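# Move shorts from hanger into basket, rehang the hanger

## Task

Remove the shorts from their hanger and lower them into the basket rather than releasing them from above the rim. A drop of the whole garment, or of a third or more of it, can fail the task even while one gripper still holds some of it. Every part of the shorts must finish inside the basket, and any cloth left hanging over the rim costs score. Put the hanger back on the rail. At the end, every other hanger must still be on the rail and the rack must be standing upright.

## Robot and tools

Robot: two six-joint arms, left_arm and right_arm, each ending in a parallel two-finger gripper with a wrist camera. left_arm is on the +y side. Its base sits near (-0.043, +0.232, 0) m in the scene frame and right_arm's near (-0.007, -0.284, 0) m. Each base is yawed by roughly 2 degrees. The arm names do not match the left and right of the images.

Frames: the scene frame has its origin at table-top height, midway between the nominal bases, with +x pointing out over the table and +z up. Fixed cameras and the table use this frame. Each arm reports its hand pose, velocities, targets and wrist-camera pose in its own base frame. Motion offsets are taken along the current Hand target's own axes. On a gripper, +z runs along the fingers and the fingers open and close along y. end_effector_position (in metres) is the point between the finger pads, just under 1 cm behind the tips. Orientation is given as end_effector_quat_wxyz.

execute_actions(actions, cameras): actions is a list of actions. Each action is up to 15 rows, one row per 1/30 s control step. If there are fewer than 15 rows, the last row repeats for the rest. Every row is one flat list of 14 numbers in [-1, 1] covering both arms: left dx, dy, dz, rx, ry, rz, opening, then the same seven for right. dx to rz are offsets from that arm's Hand target as it was when the action began. They are not cumulative from row to row, but sending the same offset in a new action moves the arm again. Scale: 1.0 equals 0.6 m or 180 degrees. rx, ry, rz together form one rotation vector. opening is absolute: +1 is fully open (about 87 mm between pads), +0.5 about 69 mm, 0 about 43 mm, -0.5 about 18 mm, -1 closed. Sending zeros for an arm's six pose numbers re-commands its current Hand target. Any opening you send, including 0, is a real command, so repeat the current one to leave a gripper alone. cameras is a list of names, ["all"] or []. Images come only for an empty actions list or when you request them.

move(target, speed, blend, opening_speed, blocking, cameras): target is one 14-number row laid out as above, or a list of up to 15 such rows. Every row is an offset from the same starting Hand targets, not from the previous row. Each gripper travels a straight path and turns the shorter way. speed is the top path speed in m/s, from 0.002 to 2.9 with default 0.25, and turning is capped at twice that value in rad/s. You can give one speed or one per target. blend is a corner radius in m for waypoints in a list; 0 means stop at each one. opening_speed (0.2 or more, in units per second on the -1 to +1 scale) ramps the gripper opening. Without it, opening changes happen at the start for the first target and on arrival for later targets, and both arms pause for them. A move lasts at most 10 s. Paths do not avoid obstacles or the other arm. Grippers lag behind the path and overshoot more when moving fast. blocking=false returns after about 0.5 s while the move keeps running. The result ends with a move: line such as done, off_target, moving, held or fault, plus limits like paced (the pose was clipped) or held (steps were withheld).

wait(seconds 0 to 10) lets time pass while holding commands. stop() brakes a running move. zoom_image(camera, region=[x0, y0, x1, y1]) enlarges part of the most recent image; the region is in pixels, at most 504 by 504. read_manual returns licence texts only. finished_scene(scene) ends the scene and cannot be undone; make no other call after it in the same reply.

Cameras: cam_head_left, cam_head_right, cam_high, cam_low (504x504 each), cam_left_wrist and cam_right_wrist (896x504).

Result lines: Hand target is the last commanded pose after clipping, and the next offsets count from it. The gripper often stops short of it, and waiting does not help, so send the remaining distance. Tool commands lists the current opening commands. grip_measured is finger position on the command scale and can be off by about 1 mm. To grip, command about 0.04 below the reading at first contact for full force, or less for a lighter hold. In Joint positions, the last value is the gripper from 0 (closed) to 1 (open). Joint velocities may read within noise. Joint torques include the arm's own weight; positive means toward larger joint angles, and joints 1 to 3 wrap at ±28 N m. MOTOR HOT appears at 75 °C. At 90 °C a fault folds that arm and it stays idle; at 100 °C it goes limp. Holding loads, stretching out, or pushing against something that will not move heats motors.

Cautions: each step the controller limits commanded rotation to 40 degrees from the measured orientation. Gravity and friction make the arm sag, tilt or fall short, especially at long reach, so check the pose after every move. Small moves can go sideways. Do not route a path near an arm's own base. A blocked arm keeps pushing until you command it back. The clearance check does not stop grippers or wrist cameras from hitting each other, and arm-to-arm contact, or a gripper closing on the other arm's fingers, can fail the scene. Move slowly near the rack and rail, since hard hits on fixed or heavy objects fail the scene. Lower the shorts fully into the basket before opening the gripper, and never let an object fall off the table. Loose objects may occasionally get a small push.

Each tool is called after "Request:" as name([rows], argument=value, ...), one row to a line, values as JSON.

## Session

Request:
execute_actions(actions=[])

Scene clock: 0.00 s.
left_arm: end_effector_position=(+0.1464, +0.0000, +0.0785) grip_measured=+1.000 end_effector_quat_wxyz=(+0.383, +0.000, +0.924, +0.000) | right_arm: end_effector_position=(+0.1464, +0.0000, +0.0785) grip_measured=+0.969 end_effector_quat_wxyz=(+0.383, +0.000, +0.924, +0.000)
Joint positions: left_arm=[0 0.283 0.438 -0.94 0 0 1] | right_arm=[0 0.283 0.438 -0.94 0 0 0.984]
Joint velocities: within noise
Joint torques (N m): no reading
Heat: left arm: 40 °C; right arm: 43 °C.
Hand target: left_arm +0.1457, +0.0000, +0.0796; +0.382, +0.000, +0.924, +0.000 | right_arm +0.1470, +0.0000, +0.0810; +0.385, +0.000, +0.923, +0.000
Tool commands: left_gripper/opening=+1.0 right_gripper/opening=+1.0

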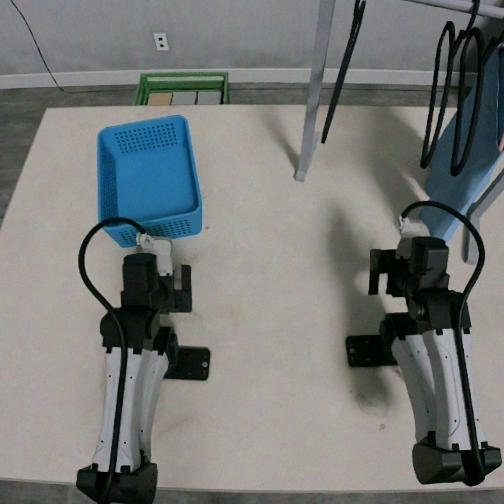

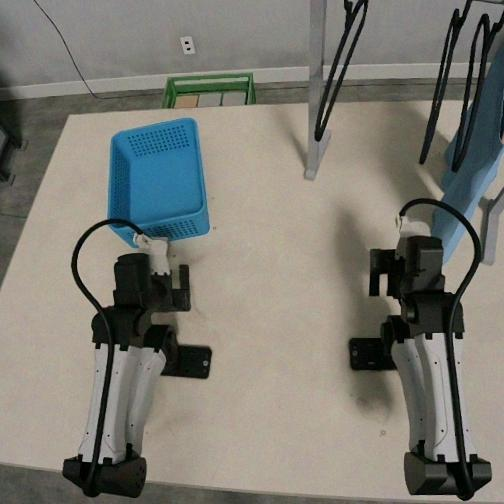

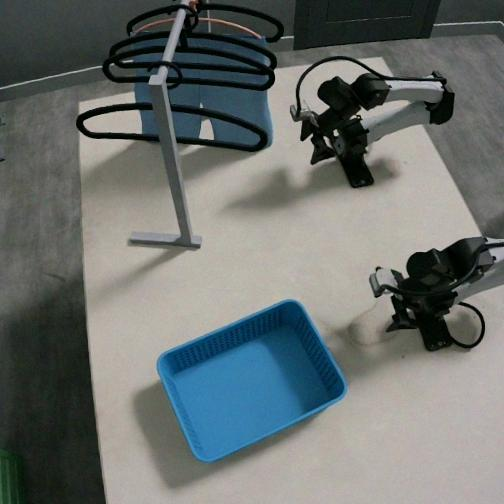

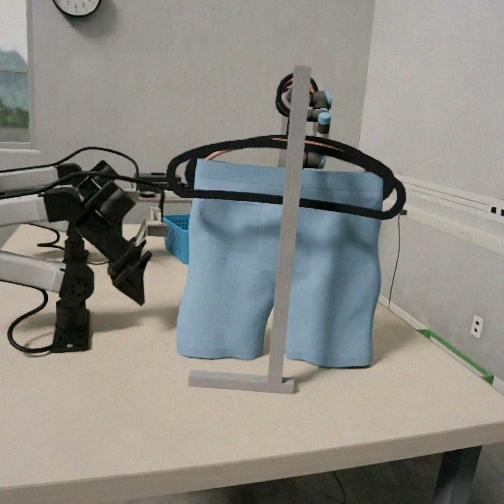

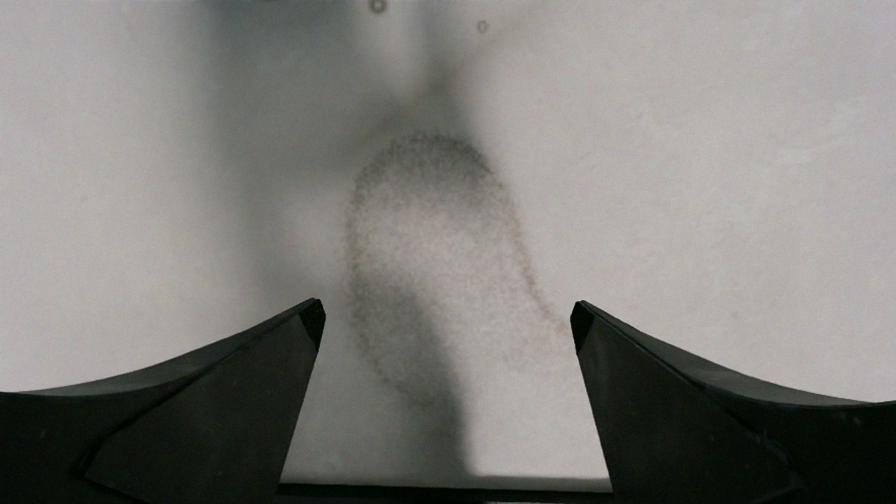

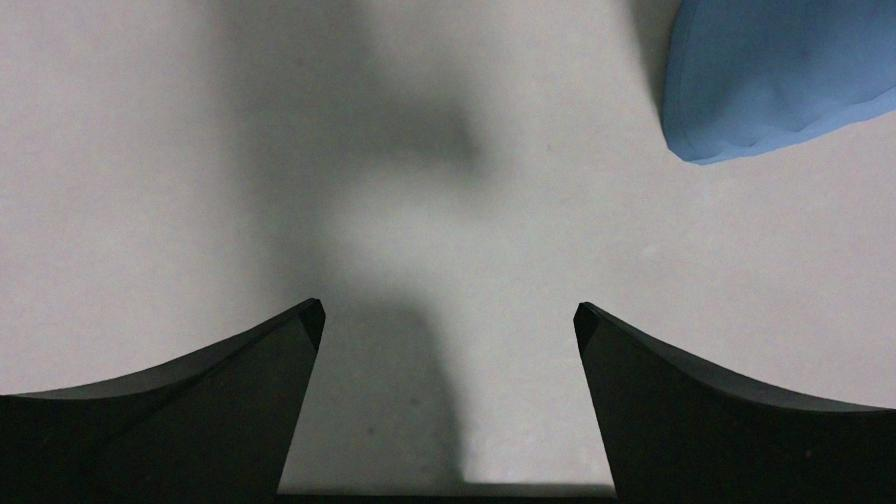

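Request:
zoom_image(camera="cam_low", region=[150, 60, 430, 380])

Request:
zoom_image(camera="cam_high", region=[60, 0, 320, 260])

Request:
zoom_image(camera="cam_head_left", region=[264, 0, 504, 240])

Scaled by 1.575 from the camera's 504x504 image, which has a finer 720x720 frame.

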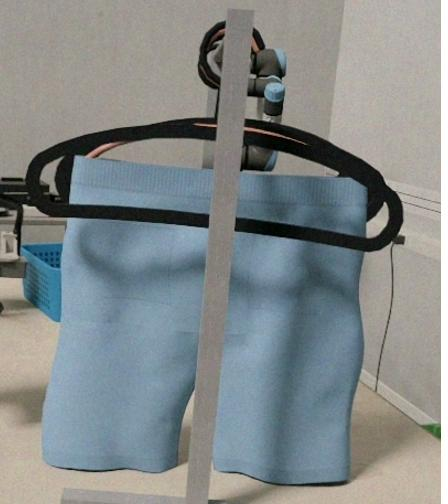

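Scaled by 1.938 from the camera's 504x504 image, which has a finer 720x720 frame.

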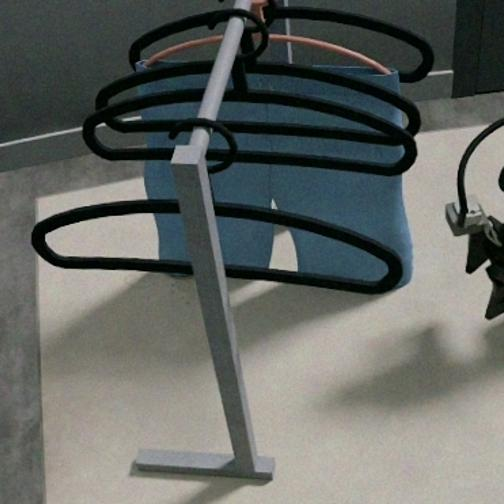

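Scaled by 2.100 from the camera's 504x504 image, which has a finer 720x720 frame.

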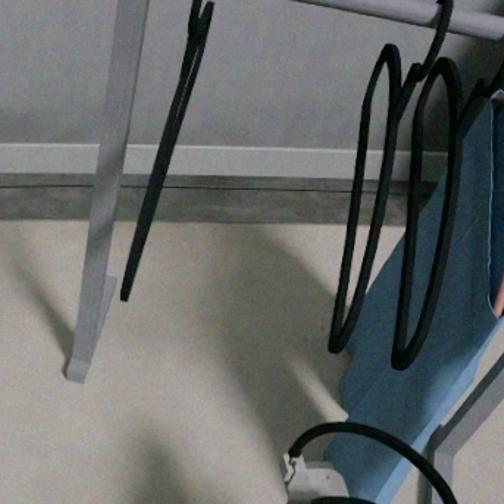

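Request:
move(target=[0,0,0,0,0,0,1,-0.259,0.083,-0.377,0,-0.2,0,1], cameras=["all"])

Scene clock: 33.20 s.
left_arm: end_effector_position=(+0.1464, +0.0000, +0.0785) grip_measured=+1.000 end_effector_quat_wxyz=(+0.383, +0.000, +0.924, +0.000) | right_arm: end_effector_position=(+0.0930, +0.0500, +0.3512) grip_measured=+0.969 end_effector_quat_wxyz=(+0.660, +0.001, +0.751, -0.004)
Joint positions: left_arm=[0 0.283 0.438 -0.94 0 0 1] | right_arm=[-0.597 0.272 1.322 -1.206 -0.584 -0.092 0.984]
Joint torques (N m): left_arm=[0.13 2.25 7.32 1.55 -0.1 -0.02] | right_arm=[-0.46 7.15 4.07 1.73 -0.14 0.02]
Heat: left arm: 44 °C; right arm: 44 °C.
Hand target: left_arm +0.1458, +0.0000, +0.0796; +0.382, +0.000, +0.924, +0.000 | right_arm +0.0954, +0.0498, +0.3505; +0.652, +0.000, +0.758, +0.000
Off the commanded pose: left_arm 0.001 m, 0 deg | right_arm 0.002 m, 1 deg.
shoulder posture changed (right arm): the wrist came as close to joint 1's axis as it can, and the arm is now in the other of its two shoulder postures.
move: done

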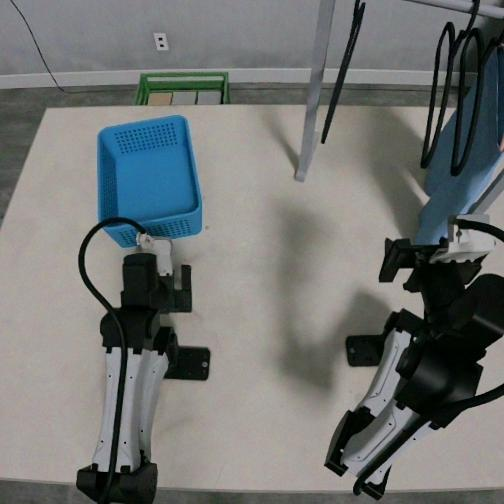

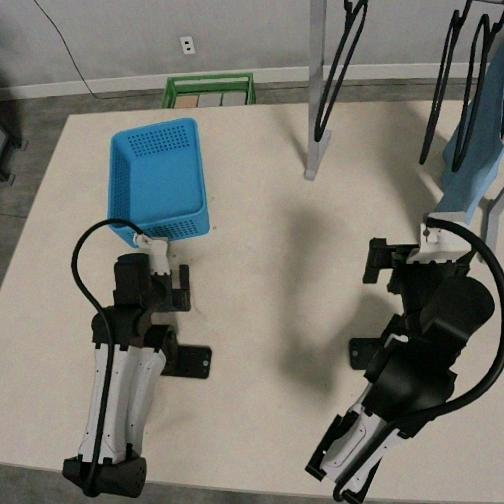

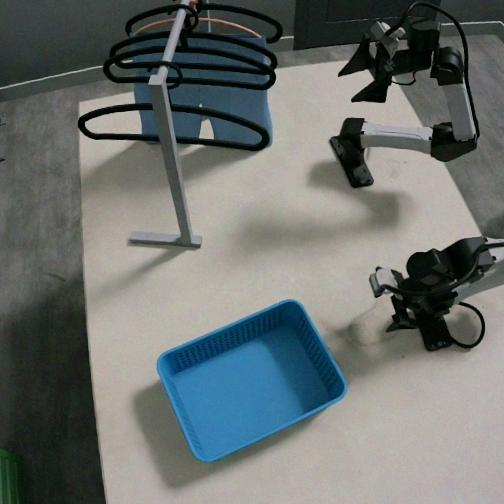

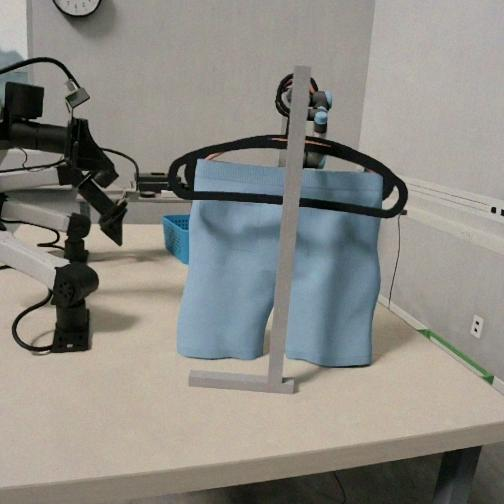

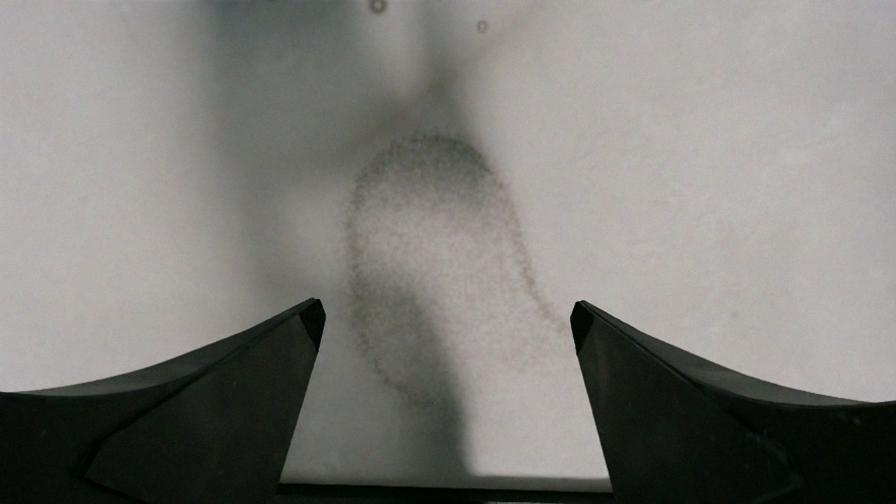

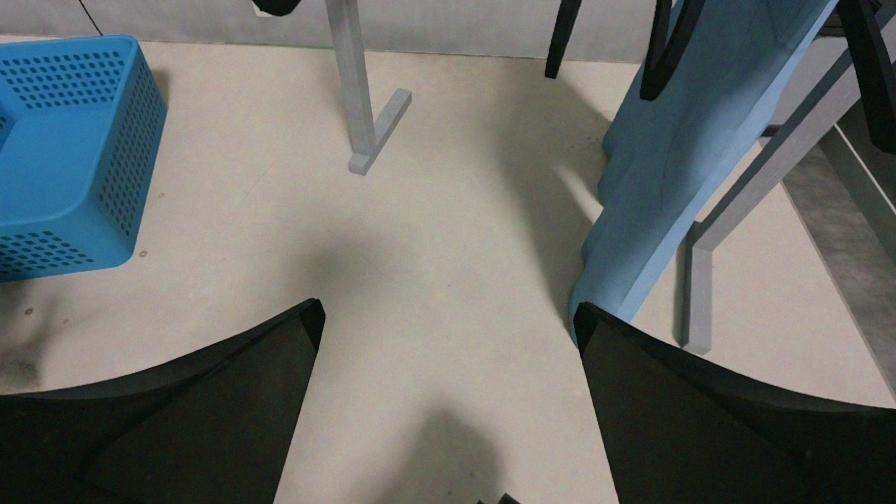

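Request:
move(target=[0,0,0,0,0,0,1,0,0.05,0.09,0,-0.26,0,1], cameras=["cam_right_wrist","cam_high"])

Scene clock: 61.33 s.
left_arm: end_effector_position=(+0.1464, +0.0000, +0.0785) grip_measured=+1.000 end_effector_quat_wxyz=(+0.383, +0.000, +0.924, +0.000) | right_arm: end_effector_position=(+0.1485, +0.0766, +0.3436) grip_measured=+0.969 end_effector_quat_wxyz=(+0.744, -0.048, +0.664, +0.056)
Joint positions: left_arm=[0 0.283 0.438 -0.94 0 0 1] | right_arm=[-1.051 0.021 0.875 -0.552 -1.183 0.284 0.984]
Joint torques (N m): left_arm=[0.14 2.22 7.31 1.55 -0.1 -0.03] | right_arm=[-0.44 4.07 3.02 1.49 0.07 0.2]
Heat: left arm: 45 °C; right arm: 46 °C.
Hand target: left_arm +0.1458, +0.0000, +0.0796; +0.382, +0.000, +0.924, +0.000 | right_arm +0.1488, +0.0798, +0.3424; +0.899, +0.000, +0.437, +0.000
Off the commanded pose: left_arm 0.001 m, 0 deg | right_arm 0.004 m, 33 deg.
joint sent to its limit (right arm) — joint 2 (shoulder), lower limit. The joint targets are off in orientation, not in position.
move: off_target (right_arm)
Images, in order (width x height): cam_high 504x504, cam_right_wrist 896x504.

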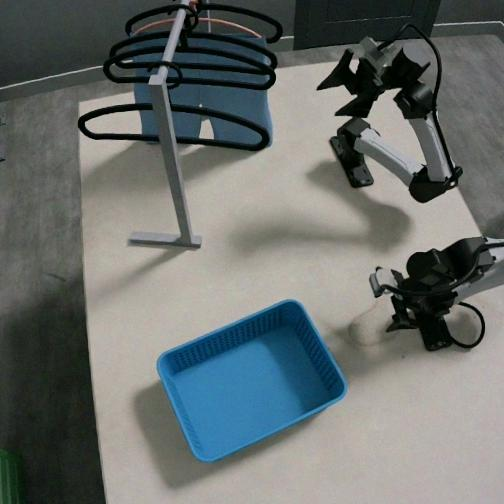

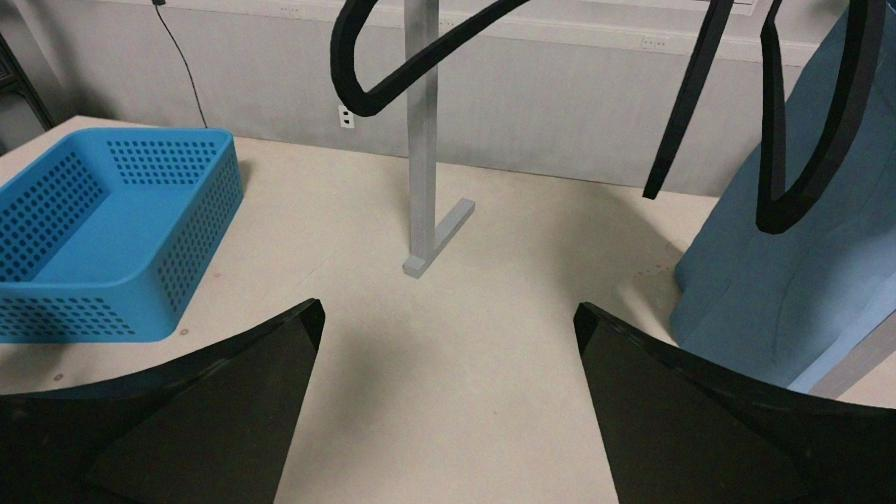

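Request:
move(target=[-0.318,0,-0.318,0.236,-0.399,0.031,1,0,0,0,0,0,0,1], cameras=["cam_left_wrist","cam_high"])

Scene clock: 80.87 s.
left_arm: end_effector_position=(+0.1443, -0.0072, +0.3504) grip_measured=+1.000 end_effector_quat_wxyz=(+0.705, +0.211, +0.636, -0.232) | right_arm: end_effector_position=(+0.1484, +0.0767, +0.3437) grip_measured=+0.969 end_effector_quat_wxyz=(+0.744, -0.049, +0.664, +0.056)
Joint positions: left_arm=[-1.576 0.024 1.066 -0.871 -0.932 0.14 1] | right_arm=[-1.051 0.021 0.875 -0.552 -1.184 0.284 0.984]
Joint torques (N m): left_arm=[-0.39 5.53 4.16 1.38 -0.19 -0.01] | right_arm=[-0.23 4.18 3.14 1.47 0.1 0.18]
Heat: left arm: 46 °C; right arm: 45 °C.
Hand target: left_arm +0.1462, +0.0000, +0.3494; +0.814, +0.170, +0.470, -0.296 | right_arm +0.1480, +0.0791, +0.3428; +0.745, -0.054, +0.663, +0.056 (not the last commanded pose)
Off the commanded pose: left_arm 0.007 m, 24 deg | right_arm 0.003 m, 33 deg.
shoulder posture changed (left arm): the wrist came as close to joint 1's axis as it can, and the arm is now in the other of its two shoulder postures.
joint sent to its limit (left arm) — joint 2 (shoulder), lower limit. The joint targets are off in orientation, not in position.
move: off_target (left_arm, right_arm); limits=paced
Images, in order (width x height): cam_high 504x504, cam_left_wrist 896x504.

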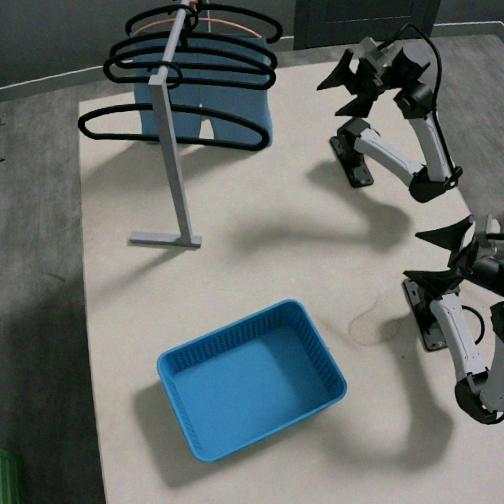

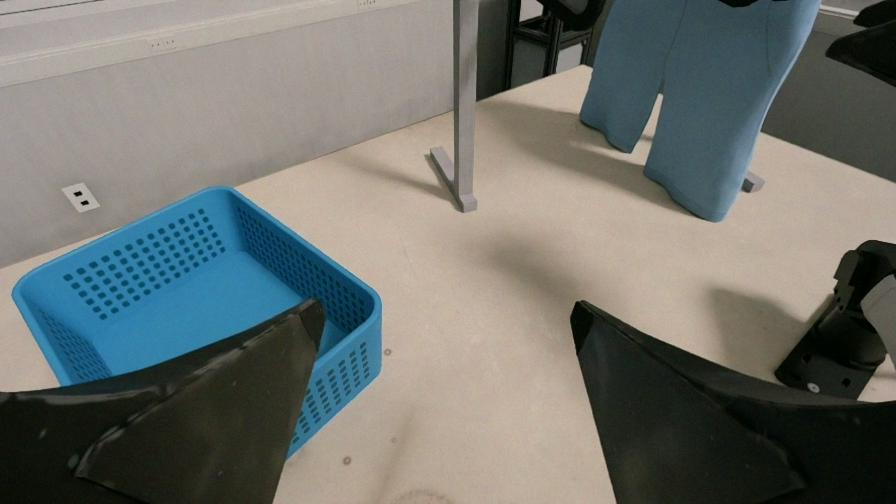

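Request:
move(target=[0.032,0.065,0.22,0,0,0,1,0,0,0,0,0,0,1], cameras=["cam_left_wrist"])

Scene clock: 94.50 s.
left_arm: end_effector_position=(+0.2617, -0.0509, +0.4045) grip_measured=+1.000 end_effector_quat_wxyz=(+0.648, +0.382, +0.555, -0.355) | right_arm: end_effector_position=(+0.1484, +0.0767, +0.3437) grip_measured=+0.969 end_effector_quat_wxyz=(+0.744, -0.049, +0.664, +0.056)
Joint positions: left_arm=[-2.601 0.026 1.395 -0.479 -1.454 0.989 1] | right_arm=[-1.051 0.021 0.875 -0.552 -1.184 0.284 0.984]
Joint torques (N m): left_arm=[-0.24 8.12 0.28 0.41 0.11 0.11] | right_arm=[-0.24 4.16 3.15 1.46 0.1 0.18]
Heat: left arm: 45 °C; right arm: 45 °C.
Hand target: left_arm +0.2663, -0.0497, +0.3987; +0.814, +0.171, +0.470, -0.296 | right_arm +0.1480, +0.0791, +0.3428; +0.745, -0.054, +0.663, +0.056
Off the commanded pose: left_arm 0.007 m, 33 deg | right_arm 0.003 m, 1 deg.
joint sent to its limit (left arm) — joint 2 (shoulder), lower limit. The joint targets are off in orientation, not in position.
move: off_target (left_arm)
Images, in order (width x height): cam_left_wrist 896x504.

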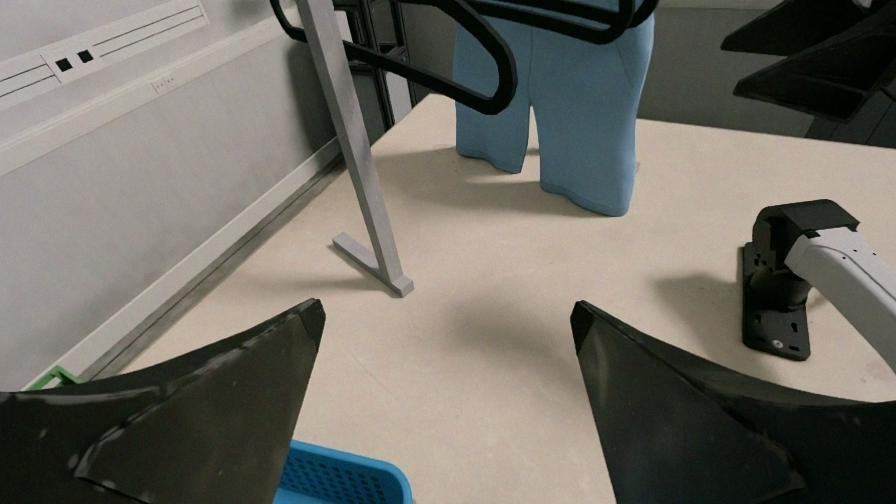

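Request:
move([
  [-0.072,0.035,-0.358,-0.217,0.16,0.058,1,0.007,-0.112,-0.134,0.051,0.038,0,1],
  [-0.043,-0.135,-0.312,-0.217,0.16,0.058,1,0.007,-0.112,-0.134,0.051,0.038,0,1],
  [0.153,0.122,-0.07,-0.217,0.16,0.058,1,0.173,-0.158,0.145,0.051,0.038,0,1],
], cameras=["all"])

Scene clock: 133.10 s.
left_arm: end_effector_position=(+0.3189, +0.0008, +0.3018) grip_measured=+1.000 end_effector_quat_wxyz=(+0.708, -0.009, +0.706, -0.001) | right_arm: end_effector_position=(+0.2574, +0.0008, +0.2534) grip_measured=+0.969 end_effector_quat_wxyz=(+0.708, +0.004, +0.707, +0.004)
Joint positions: left_arm=[-0.005 0.727 0.701 0.03 -0.016 -0.013 1] | right_arm=[0.002 0.352 0.478 -0.124 0.001 0.012 0.984]
Joint torques (N m): left_arm=[0.66 0.03 6.79 2 0.05 0.11] | right_arm=[0.84 2.51 6.52 2.06 0.15 0.04]
Heat: left arm: 46 °C; right arm: 45 °C.
Hand target: left_arm +0.3205, +0.0003, +0.2982; +0.707, +0.000, +0.708, +0.000 | right_arm +0.2600, +0.0000, +0.2502; +0.706, +0.003, +0.709, -0.001
Off the commanded pose: left_arm 0.004 m, 1 deg | right_arm 0.004 m, 1 deg.
shoulder posture changed (left arm): the wrist came as close to joint 1's axis as it can, and the arm is now in the other of its two shoulder postures.
shoulder posture changed (right arm): the wrist came as close to joint 1's axis as it can, and the arm is now in the other of its two shoulder postures.
move: done

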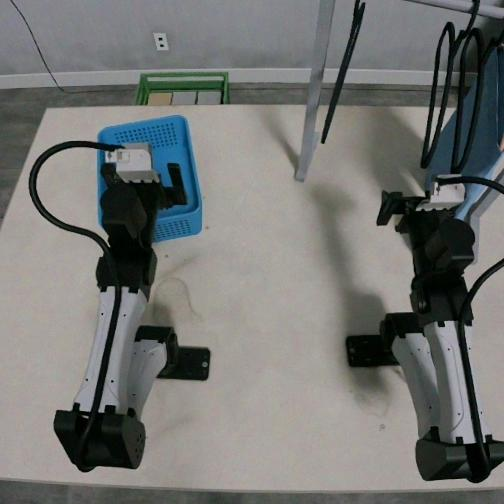

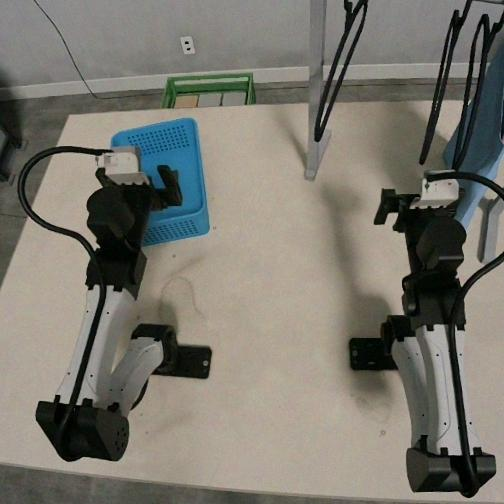

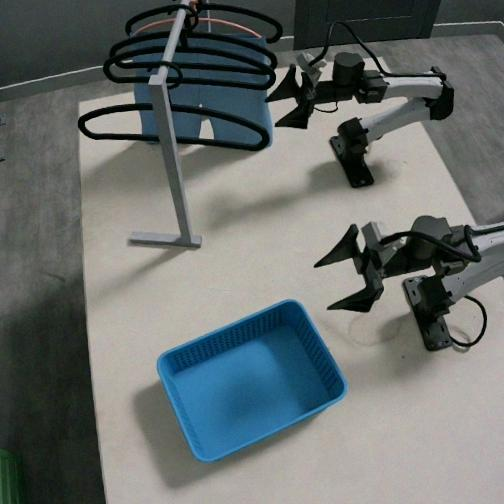

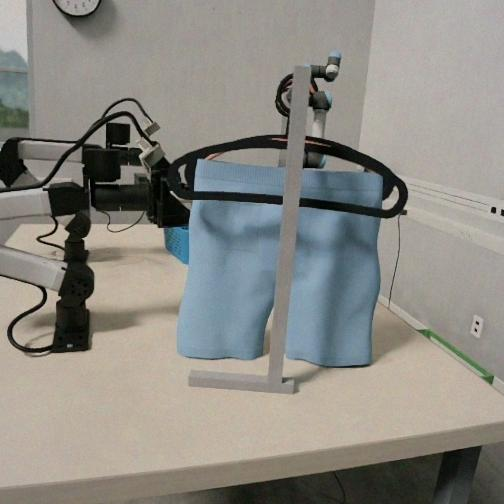

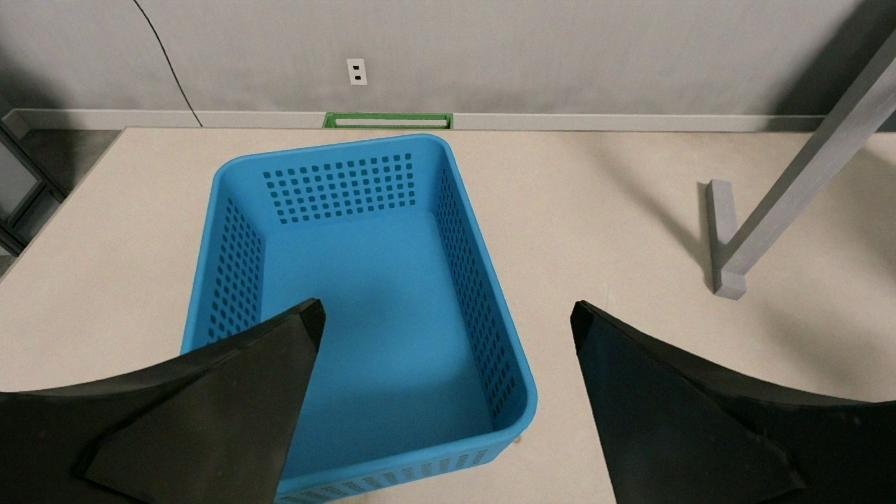

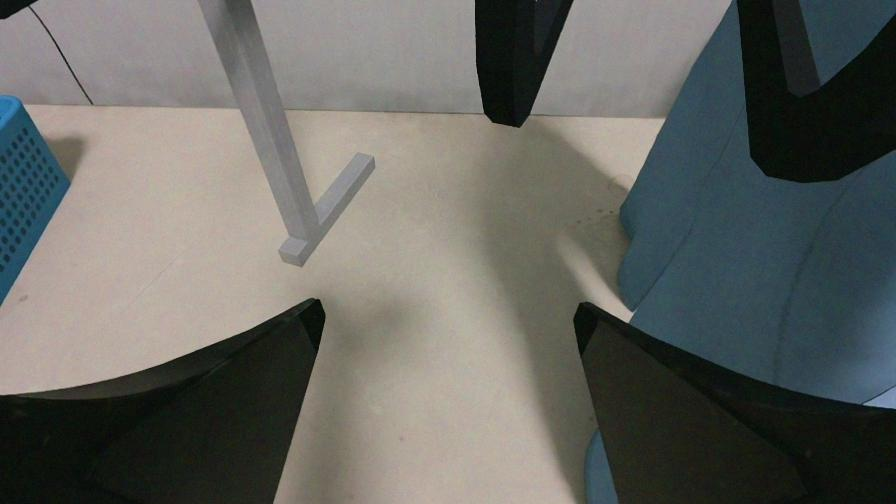

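Request:
move(target=[0,0,0,0,0,0,1,-0.283,-0.097,-0.092,0.163,-0.164,-0.044,1], cameras=["cam_right_wrist","cam_high","cam_low"])

Scene clock: 170.90 s.
left_arm: end_effector_position=(+0.3189, +0.0007, +0.3019) grip_measured=+1.000 end_effector_quat_wxyz=(+0.709, -0.009, +0.706, -0.001) | right_arm: end_effector_position=(+0.2052, -0.0578, +0.4167) grip_measured=+0.969 end_effector_quat_wxyz=(+0.836, +0.127, +0.484, -0.224)
Joint positions: left_arm=[-0.005 0.727 0.701 0.031 -0.016 -0.013 1] | right_arm=[0.47 0.402 0.547 0.664 0.808 -0.655 0.984]
Joint torques (N m): left_arm=[0.66 0.03 6.79 1.99 0.05 0.11] | right_arm=[0.81 3.44 7.38 1.07 -0.17 0.01]
Heat: left arm: 46 °C; right arm: 48 °C.
Hand target: left_arm +0.3205, +0.0003, +0.2981; +0.707, +0.000, +0.708, +0.000 | right_arm +0.2050, -0.0585, +0.4201; +0.836, +0.131, +0.483, -0.226
Off the commanded pose: left_arm 0.004 m, 1 deg | right_arm 0.003 m, 1 deg.
move: done
Images, in order (width x height): cam_high 504x504, cam_low 504x504, cam_right_wrist 896x504.

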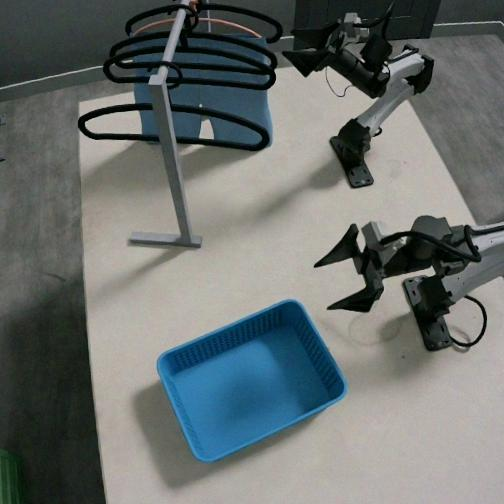

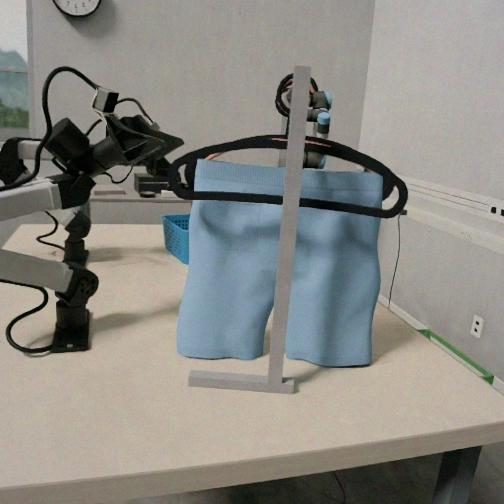

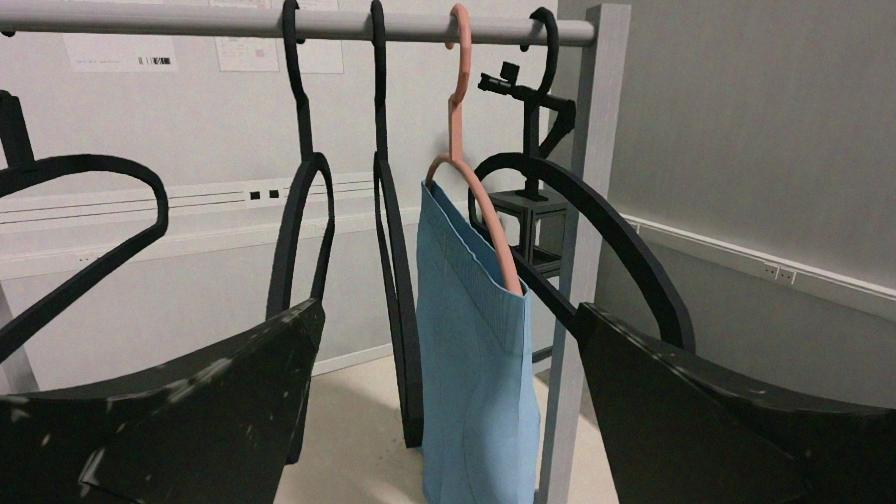

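Request:
move(target=[0,0,0,0,0,0,1,0.196,-0.078,-0.094,-0.0575,-0.083,0.0438,0.1], cameras=["cam_right_wrist","cam_high","cam_low"], speed=0.15)

Scene clock: 207.00 s.
left_arm: end_effector_position=(+0.3190, +0.0007, +0.3020) grip_measured=+1.000 end_effector_quat_wxyz=(+0.709, -0.009, +0.705, -0.001) | right_arm: end_effector_position=(+0.1930, -0.1072, +0.2904) grip_measured=+0.100 end_effector_quat_wxyz=(+0.877, +0.099, +0.444, -0.152)
Joint positions: left_arm=[-0.005 0.727 0.701 0.031 -0.016 -0.013 1] | right_arm=[-0.874 0.021 0.002 0.705 -0.386 0.346 0.55]
Joint torques (N m): left_arm=[0.65 0.02 6.79 1.99 0.05 0.11] | right_arm=[-0.44 1.46 6.31 1.35 0.02 0.22]
Heat: left arm: 48 °C; right arm: 45 °C.
Hand target: left_arm +0.3205, +0.0003, +0.2982; +0.707, +0.000, +0.708, +0.000 | right_arm +0.1900, -0.1036, +0.2900; +0.913, +0.058, +0.379, -0.139
Off the commanded pose: left_arm 0.004 m, 1 deg | right_arm 0.005 m, 10 deg.
joint sent to its limit (right arm) — joint 3 (elbow), lower limit, where the elbow is as bent as it goes. The joint targets are off in orientation, not in position.
move: off_target (right_arm)
Images, in order (width x height): cam_high 504x504, cam_low 504x504, cam_right_wrist 896x504.

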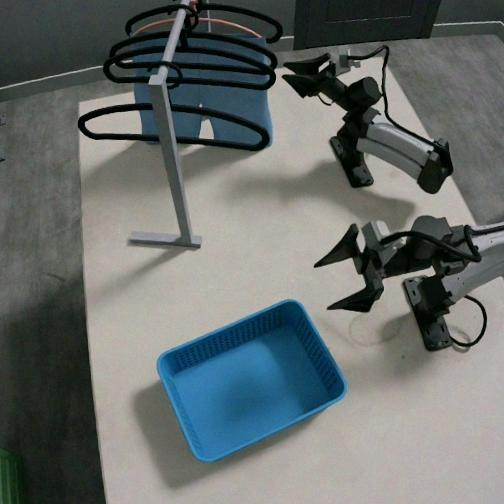

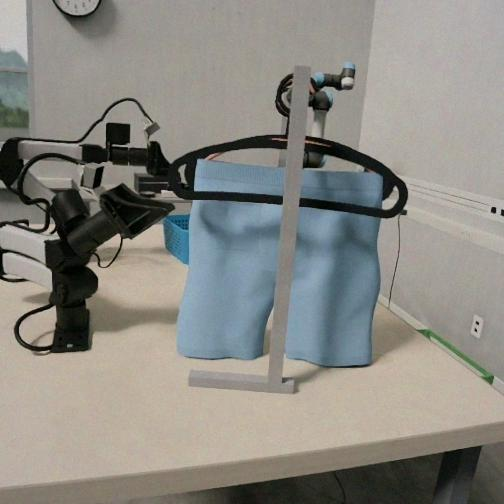

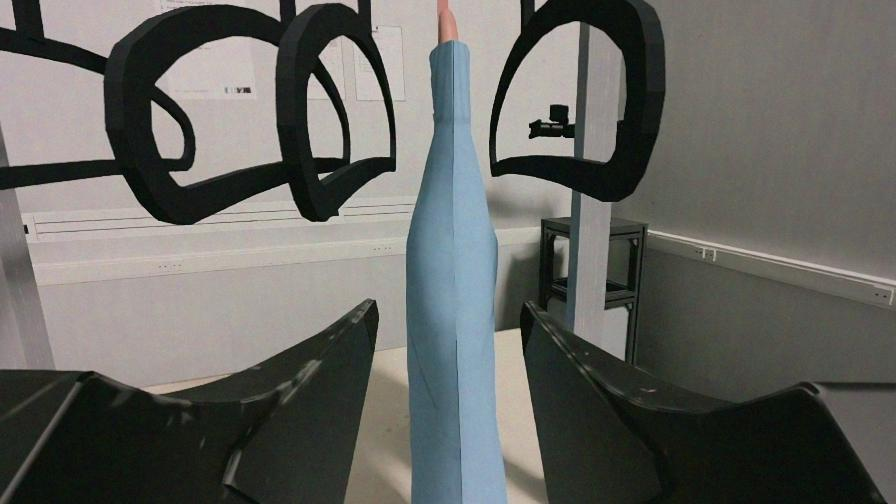

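Request:
move(target=[0,0,0,0,0,0,1,0,-0.009,0.153,0,0,0,0.1], cameras=["cam_right_wrist","cam_low"], speed=0.1)

Scene clock: 221.83 s.
left_arm: end_effector_position=(+0.3190, +0.0007, +0.3020) grip_measured=+1.000 end_effector_quat_wxyz=(+0.709, -0.009, +0.705, -0.001) | right_arm: end_effector_position=(+0.2512, -0.1281, +0.3438) grip_measured=+0.100 end_effector_quat_wxyz=(+0.908, +0.063, +0.392, -0.133)
Joint positions: left_arm=[-0.005 0.727 0.701 0.031 -0.016 -0.013 1] | right_arm=[-0.677 0.9 0.169 1.52 -0.268 0.274 0.55]
Joint torques (N m): left_arm=[0.65 0.01 6.79 1.99 0.05 0.11] | right_arm=[0.75 0.39 8.5 1.21 0.25 0.04]
Heat: left arm: 48 °C; right arm: 45 °C.
Hand target: left_arm +0.3205, +0.0003, +0.2982; +0.707, +0.000, +0.708, +0.000 | right_arm +0.2504, -0.1282, +0.3549; +0.913, +0.058, +0.379, -0.139
Off the commanded pose: left_arm 0.004 m, 1 deg | right_arm 0.011 m, 2 deg.
move: off_target (right_arm)
Images, in order (width x height): cam_low 504x504, cam_right_wrist 896x504.

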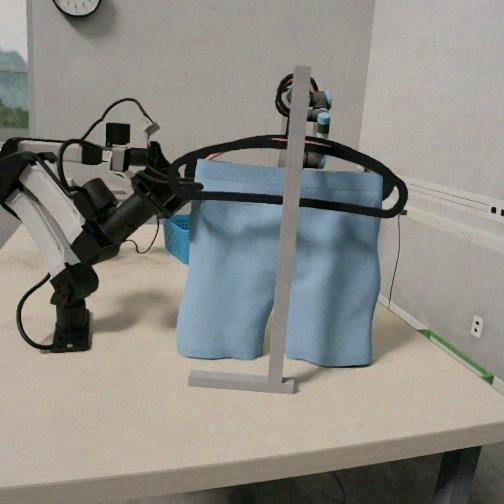

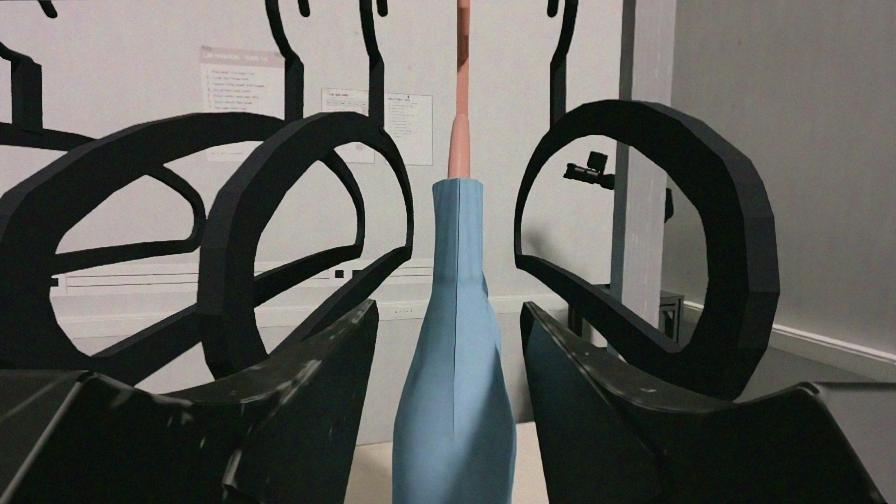

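Request:
move([
  [0,0,0,0,0,0,1,-0.0095,0,0.0375,0,0,0,0.1],
  [0,0,0,0,0,0,1,-0.0095,0,0.0375,0,0,0,-1],
], cameras=["cam_right_wrist","cam_low"], speed=0.08, opening_speed=0.8)

Scene clock: 230.47 s.
left_arm: end_effector_position=(+0.3190, +0.0007, +0.3020) grip_measured=+1.000 end_effector_quat_wxyz=(+0.709, -0.009, +0.705, -0.001) | right_arm: end_effector_position=(+0.2596, -0.1300, +0.3691) grip_measured=-0.739 end_effector_quat_wxyz=(+0.913, +0.057, +0.381, -0.135)
Joint positions: left_arm=[-0.005 0.727 0.701 0.031 -0.016 -0.013 1] | right_arm=[-0.648 0.913 0.262 1.462 -0.247 0.254 0.13]
Joint torques (N m): left_arm=[0.66 0.03 6.8 1.99 0.05 0.11] | right_arm=[0.83 0.18 8.58 0.93 0.23 0.02]
Heat: left arm: 48 °C; right arm: 45 °C.
Hand target: left_arm +0.3205, +0.0003, +0.2982; +0.707, +0.000, +0.708, +0.000 | right_arm +0.2618, -0.1318, +0.3748; +0.913, +0.058, +0.379, -0.139
Off the commanded pose: left_arm 0.004 m, 1 deg | right_arm 0.006 m, 1 deg.
move: done
Images, in order (width x height): cam_low 504x504, cam_right_wrist 896x504.

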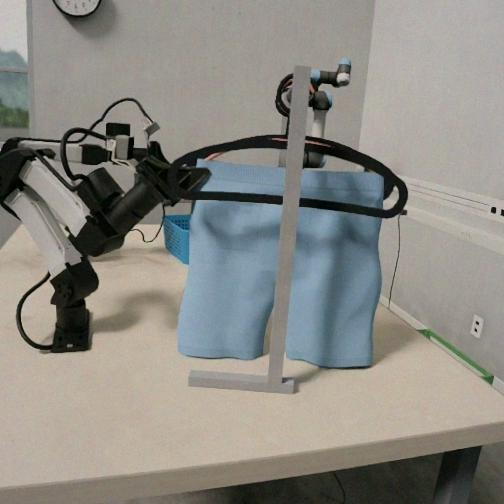

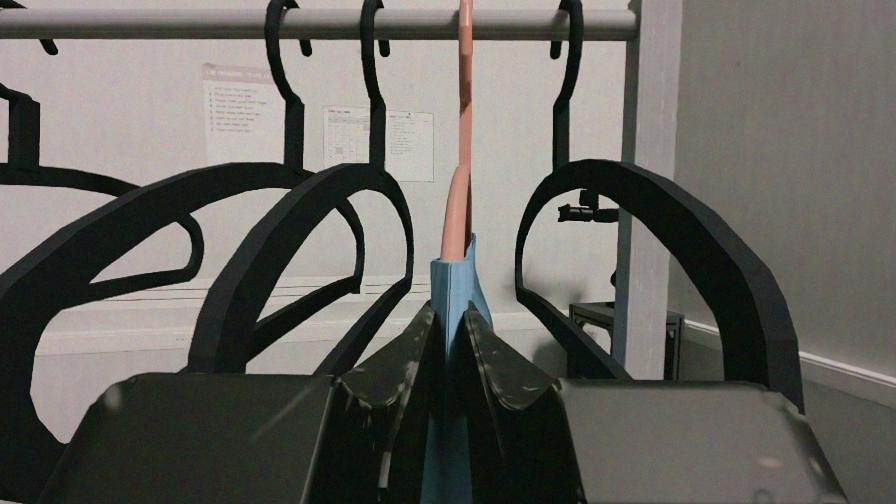

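Request:
move([
  [0,0,0,0,0,0,1,0,0,0,0,0,0,0.1],
  [0,0,0,0,0,0,1,0.053,0,-0.053,0,0,0,0.1],
  [0,0,0,0,0,0,1,0.053,0,-0.053,0,0,0,-1],
], cameras=["cam_right_wrist","cam_low"], speed=0.08, opening_speed=0.8)

Scene clock: 242.60 s.
left_arm: end_effector_position=(+0.3190, +0.0007, +0.3020) grip_measured=+1.000 end_effector_quat_wxyz=(+0.709, -0.009, +0.705, -0.001) | right_arm: end_effector_position=(+0.2624, -0.1318, +0.3317) grip_measured=-0.732 end_effector_quat_wxyz=(+0.901, +0.068, +0.406, -0.139)
Joint positions: left_arm=[-0.005 0.727 0.701 0.031 -0.016 -0.013 1] | right_arm=[-0.638 0.968 0.167 1.548 -0.238 0.228 0.134]
Joint torques (N m): left_arm=[0.66 0.02 6.78 1.99 0.05 0.11] | right_arm=[0.84 -0.18 5.48 1.28 0.23 0.02]
Heat: left arm: 49 °C; right arm: 45 °C.
Hand target: left_arm +0.3205, +0.0003, +0.2982; +0.707, +0.000, +0.708, +0.000 | right_arm +0.2617, -0.1317, +0.3298; +0.913, +0.058, +0.379, -0.139
Off the commanded pose: left_arm 0.004 m, 1 deg | right_arm 0.002 m, 4 deg.
joint sent to its limit (right arm) — joint 4 (wrist pitch), upper limit. The joint targets are off in orientation, not in position.
move: off_target (right_arm); target 3's new opening was sent with right_arm's hand 0.002 m and 4 deg from that target
Images, in order (width x height): cam_low 504x504, cam_right_wrist 896x504.

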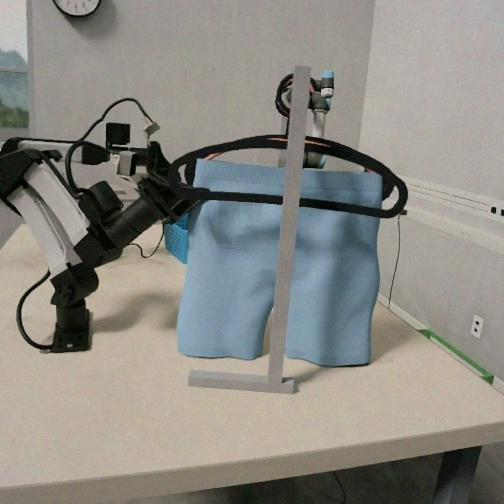

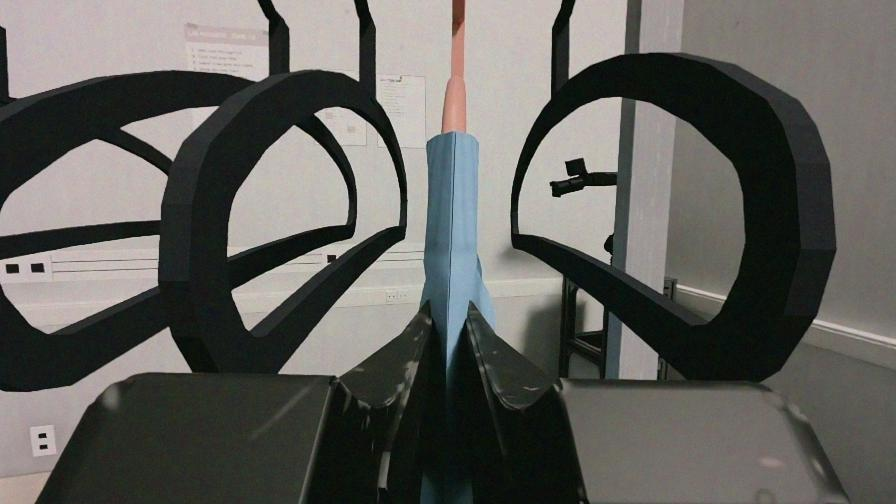

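Request:
move(target=[0,0,0,0,0,0,1,-0.04,0,-0.085,0,0,0,-1], cameras=["cam_right_wrist","cam_low","cam_high"], speed=0.06)

Scene clock: 247.23 s.
left_arm: end_effector_position=(+0.3190, +0.0007, +0.3020) grip_measured=+1.000 end_effector_quat_wxyz=(+0.709, -0.009, +0.705, -0.001) | right_arm: end_effector_position=(+0.2123, -0.1180, +0.3309) grip_measured=-0.733 end_effector_quat_wxyz=(+0.915, +0.060, +0.370, -0.148)
Joint positions: left_arm=[-0.005 0.727 0.701 0.031 -0.016 -0.013 1] | right_arm=[-0.799 0.733 0.03 1.565 -0.325 0.357 0.133]
Joint torques (N m): left_arm=[0.65 0.02 6.79 1.99 0.05 0.11] | right_arm=[-0.88 0.87 3.18 0.91 -0.14 0.19]
Heat: left arm: 49 °C; right arm: 45 °C.
Hand target: left_arm +0.3205, +0.0003, +0.2982; +0.707, +0.000, +0.708, +0.000 | right_arm +0.2111, -0.1159, +0.3107; +0.913, +0.058, +0.379, -0.139
Off the commanded pose: left_arm 0.004 m, 1 deg | right_arm 0.020 m, 1 deg.
joint read past its limit (right arm) — joint 4 (wrist pitch), upper limit.
joint sent to its limit (right arm) — joint 3 (elbow), lower limit, where the elbow is as bent as it goes; joint 4 (wrist pitch), upper limit. The joint targets are off in position, not in orientation.
move: off_target (right_arm)
Images, in order (width x height): cam_high 504x504, cam_low 504x504, cam_right_wrist 896x504.

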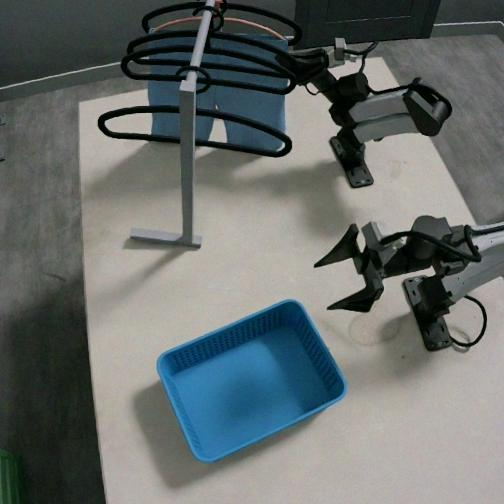

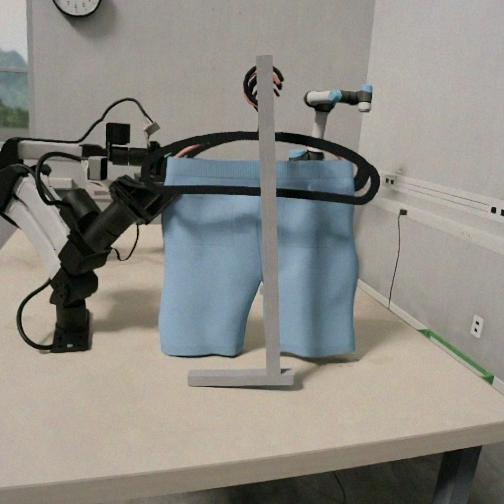

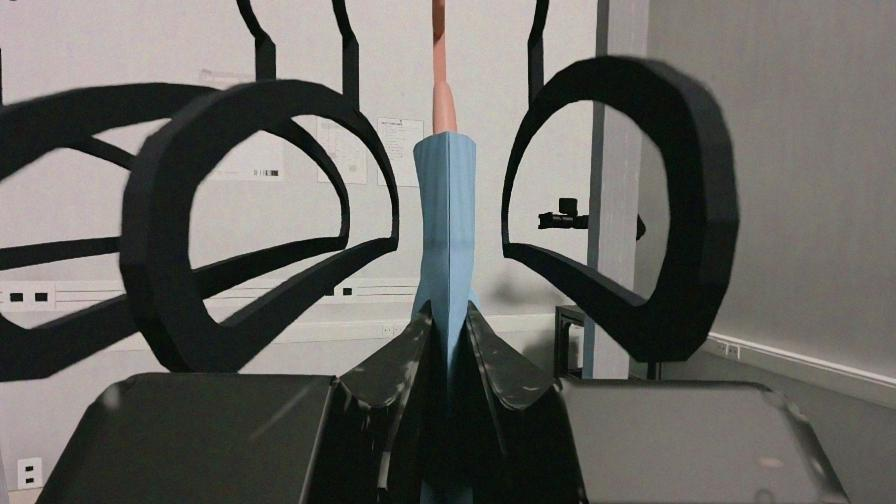

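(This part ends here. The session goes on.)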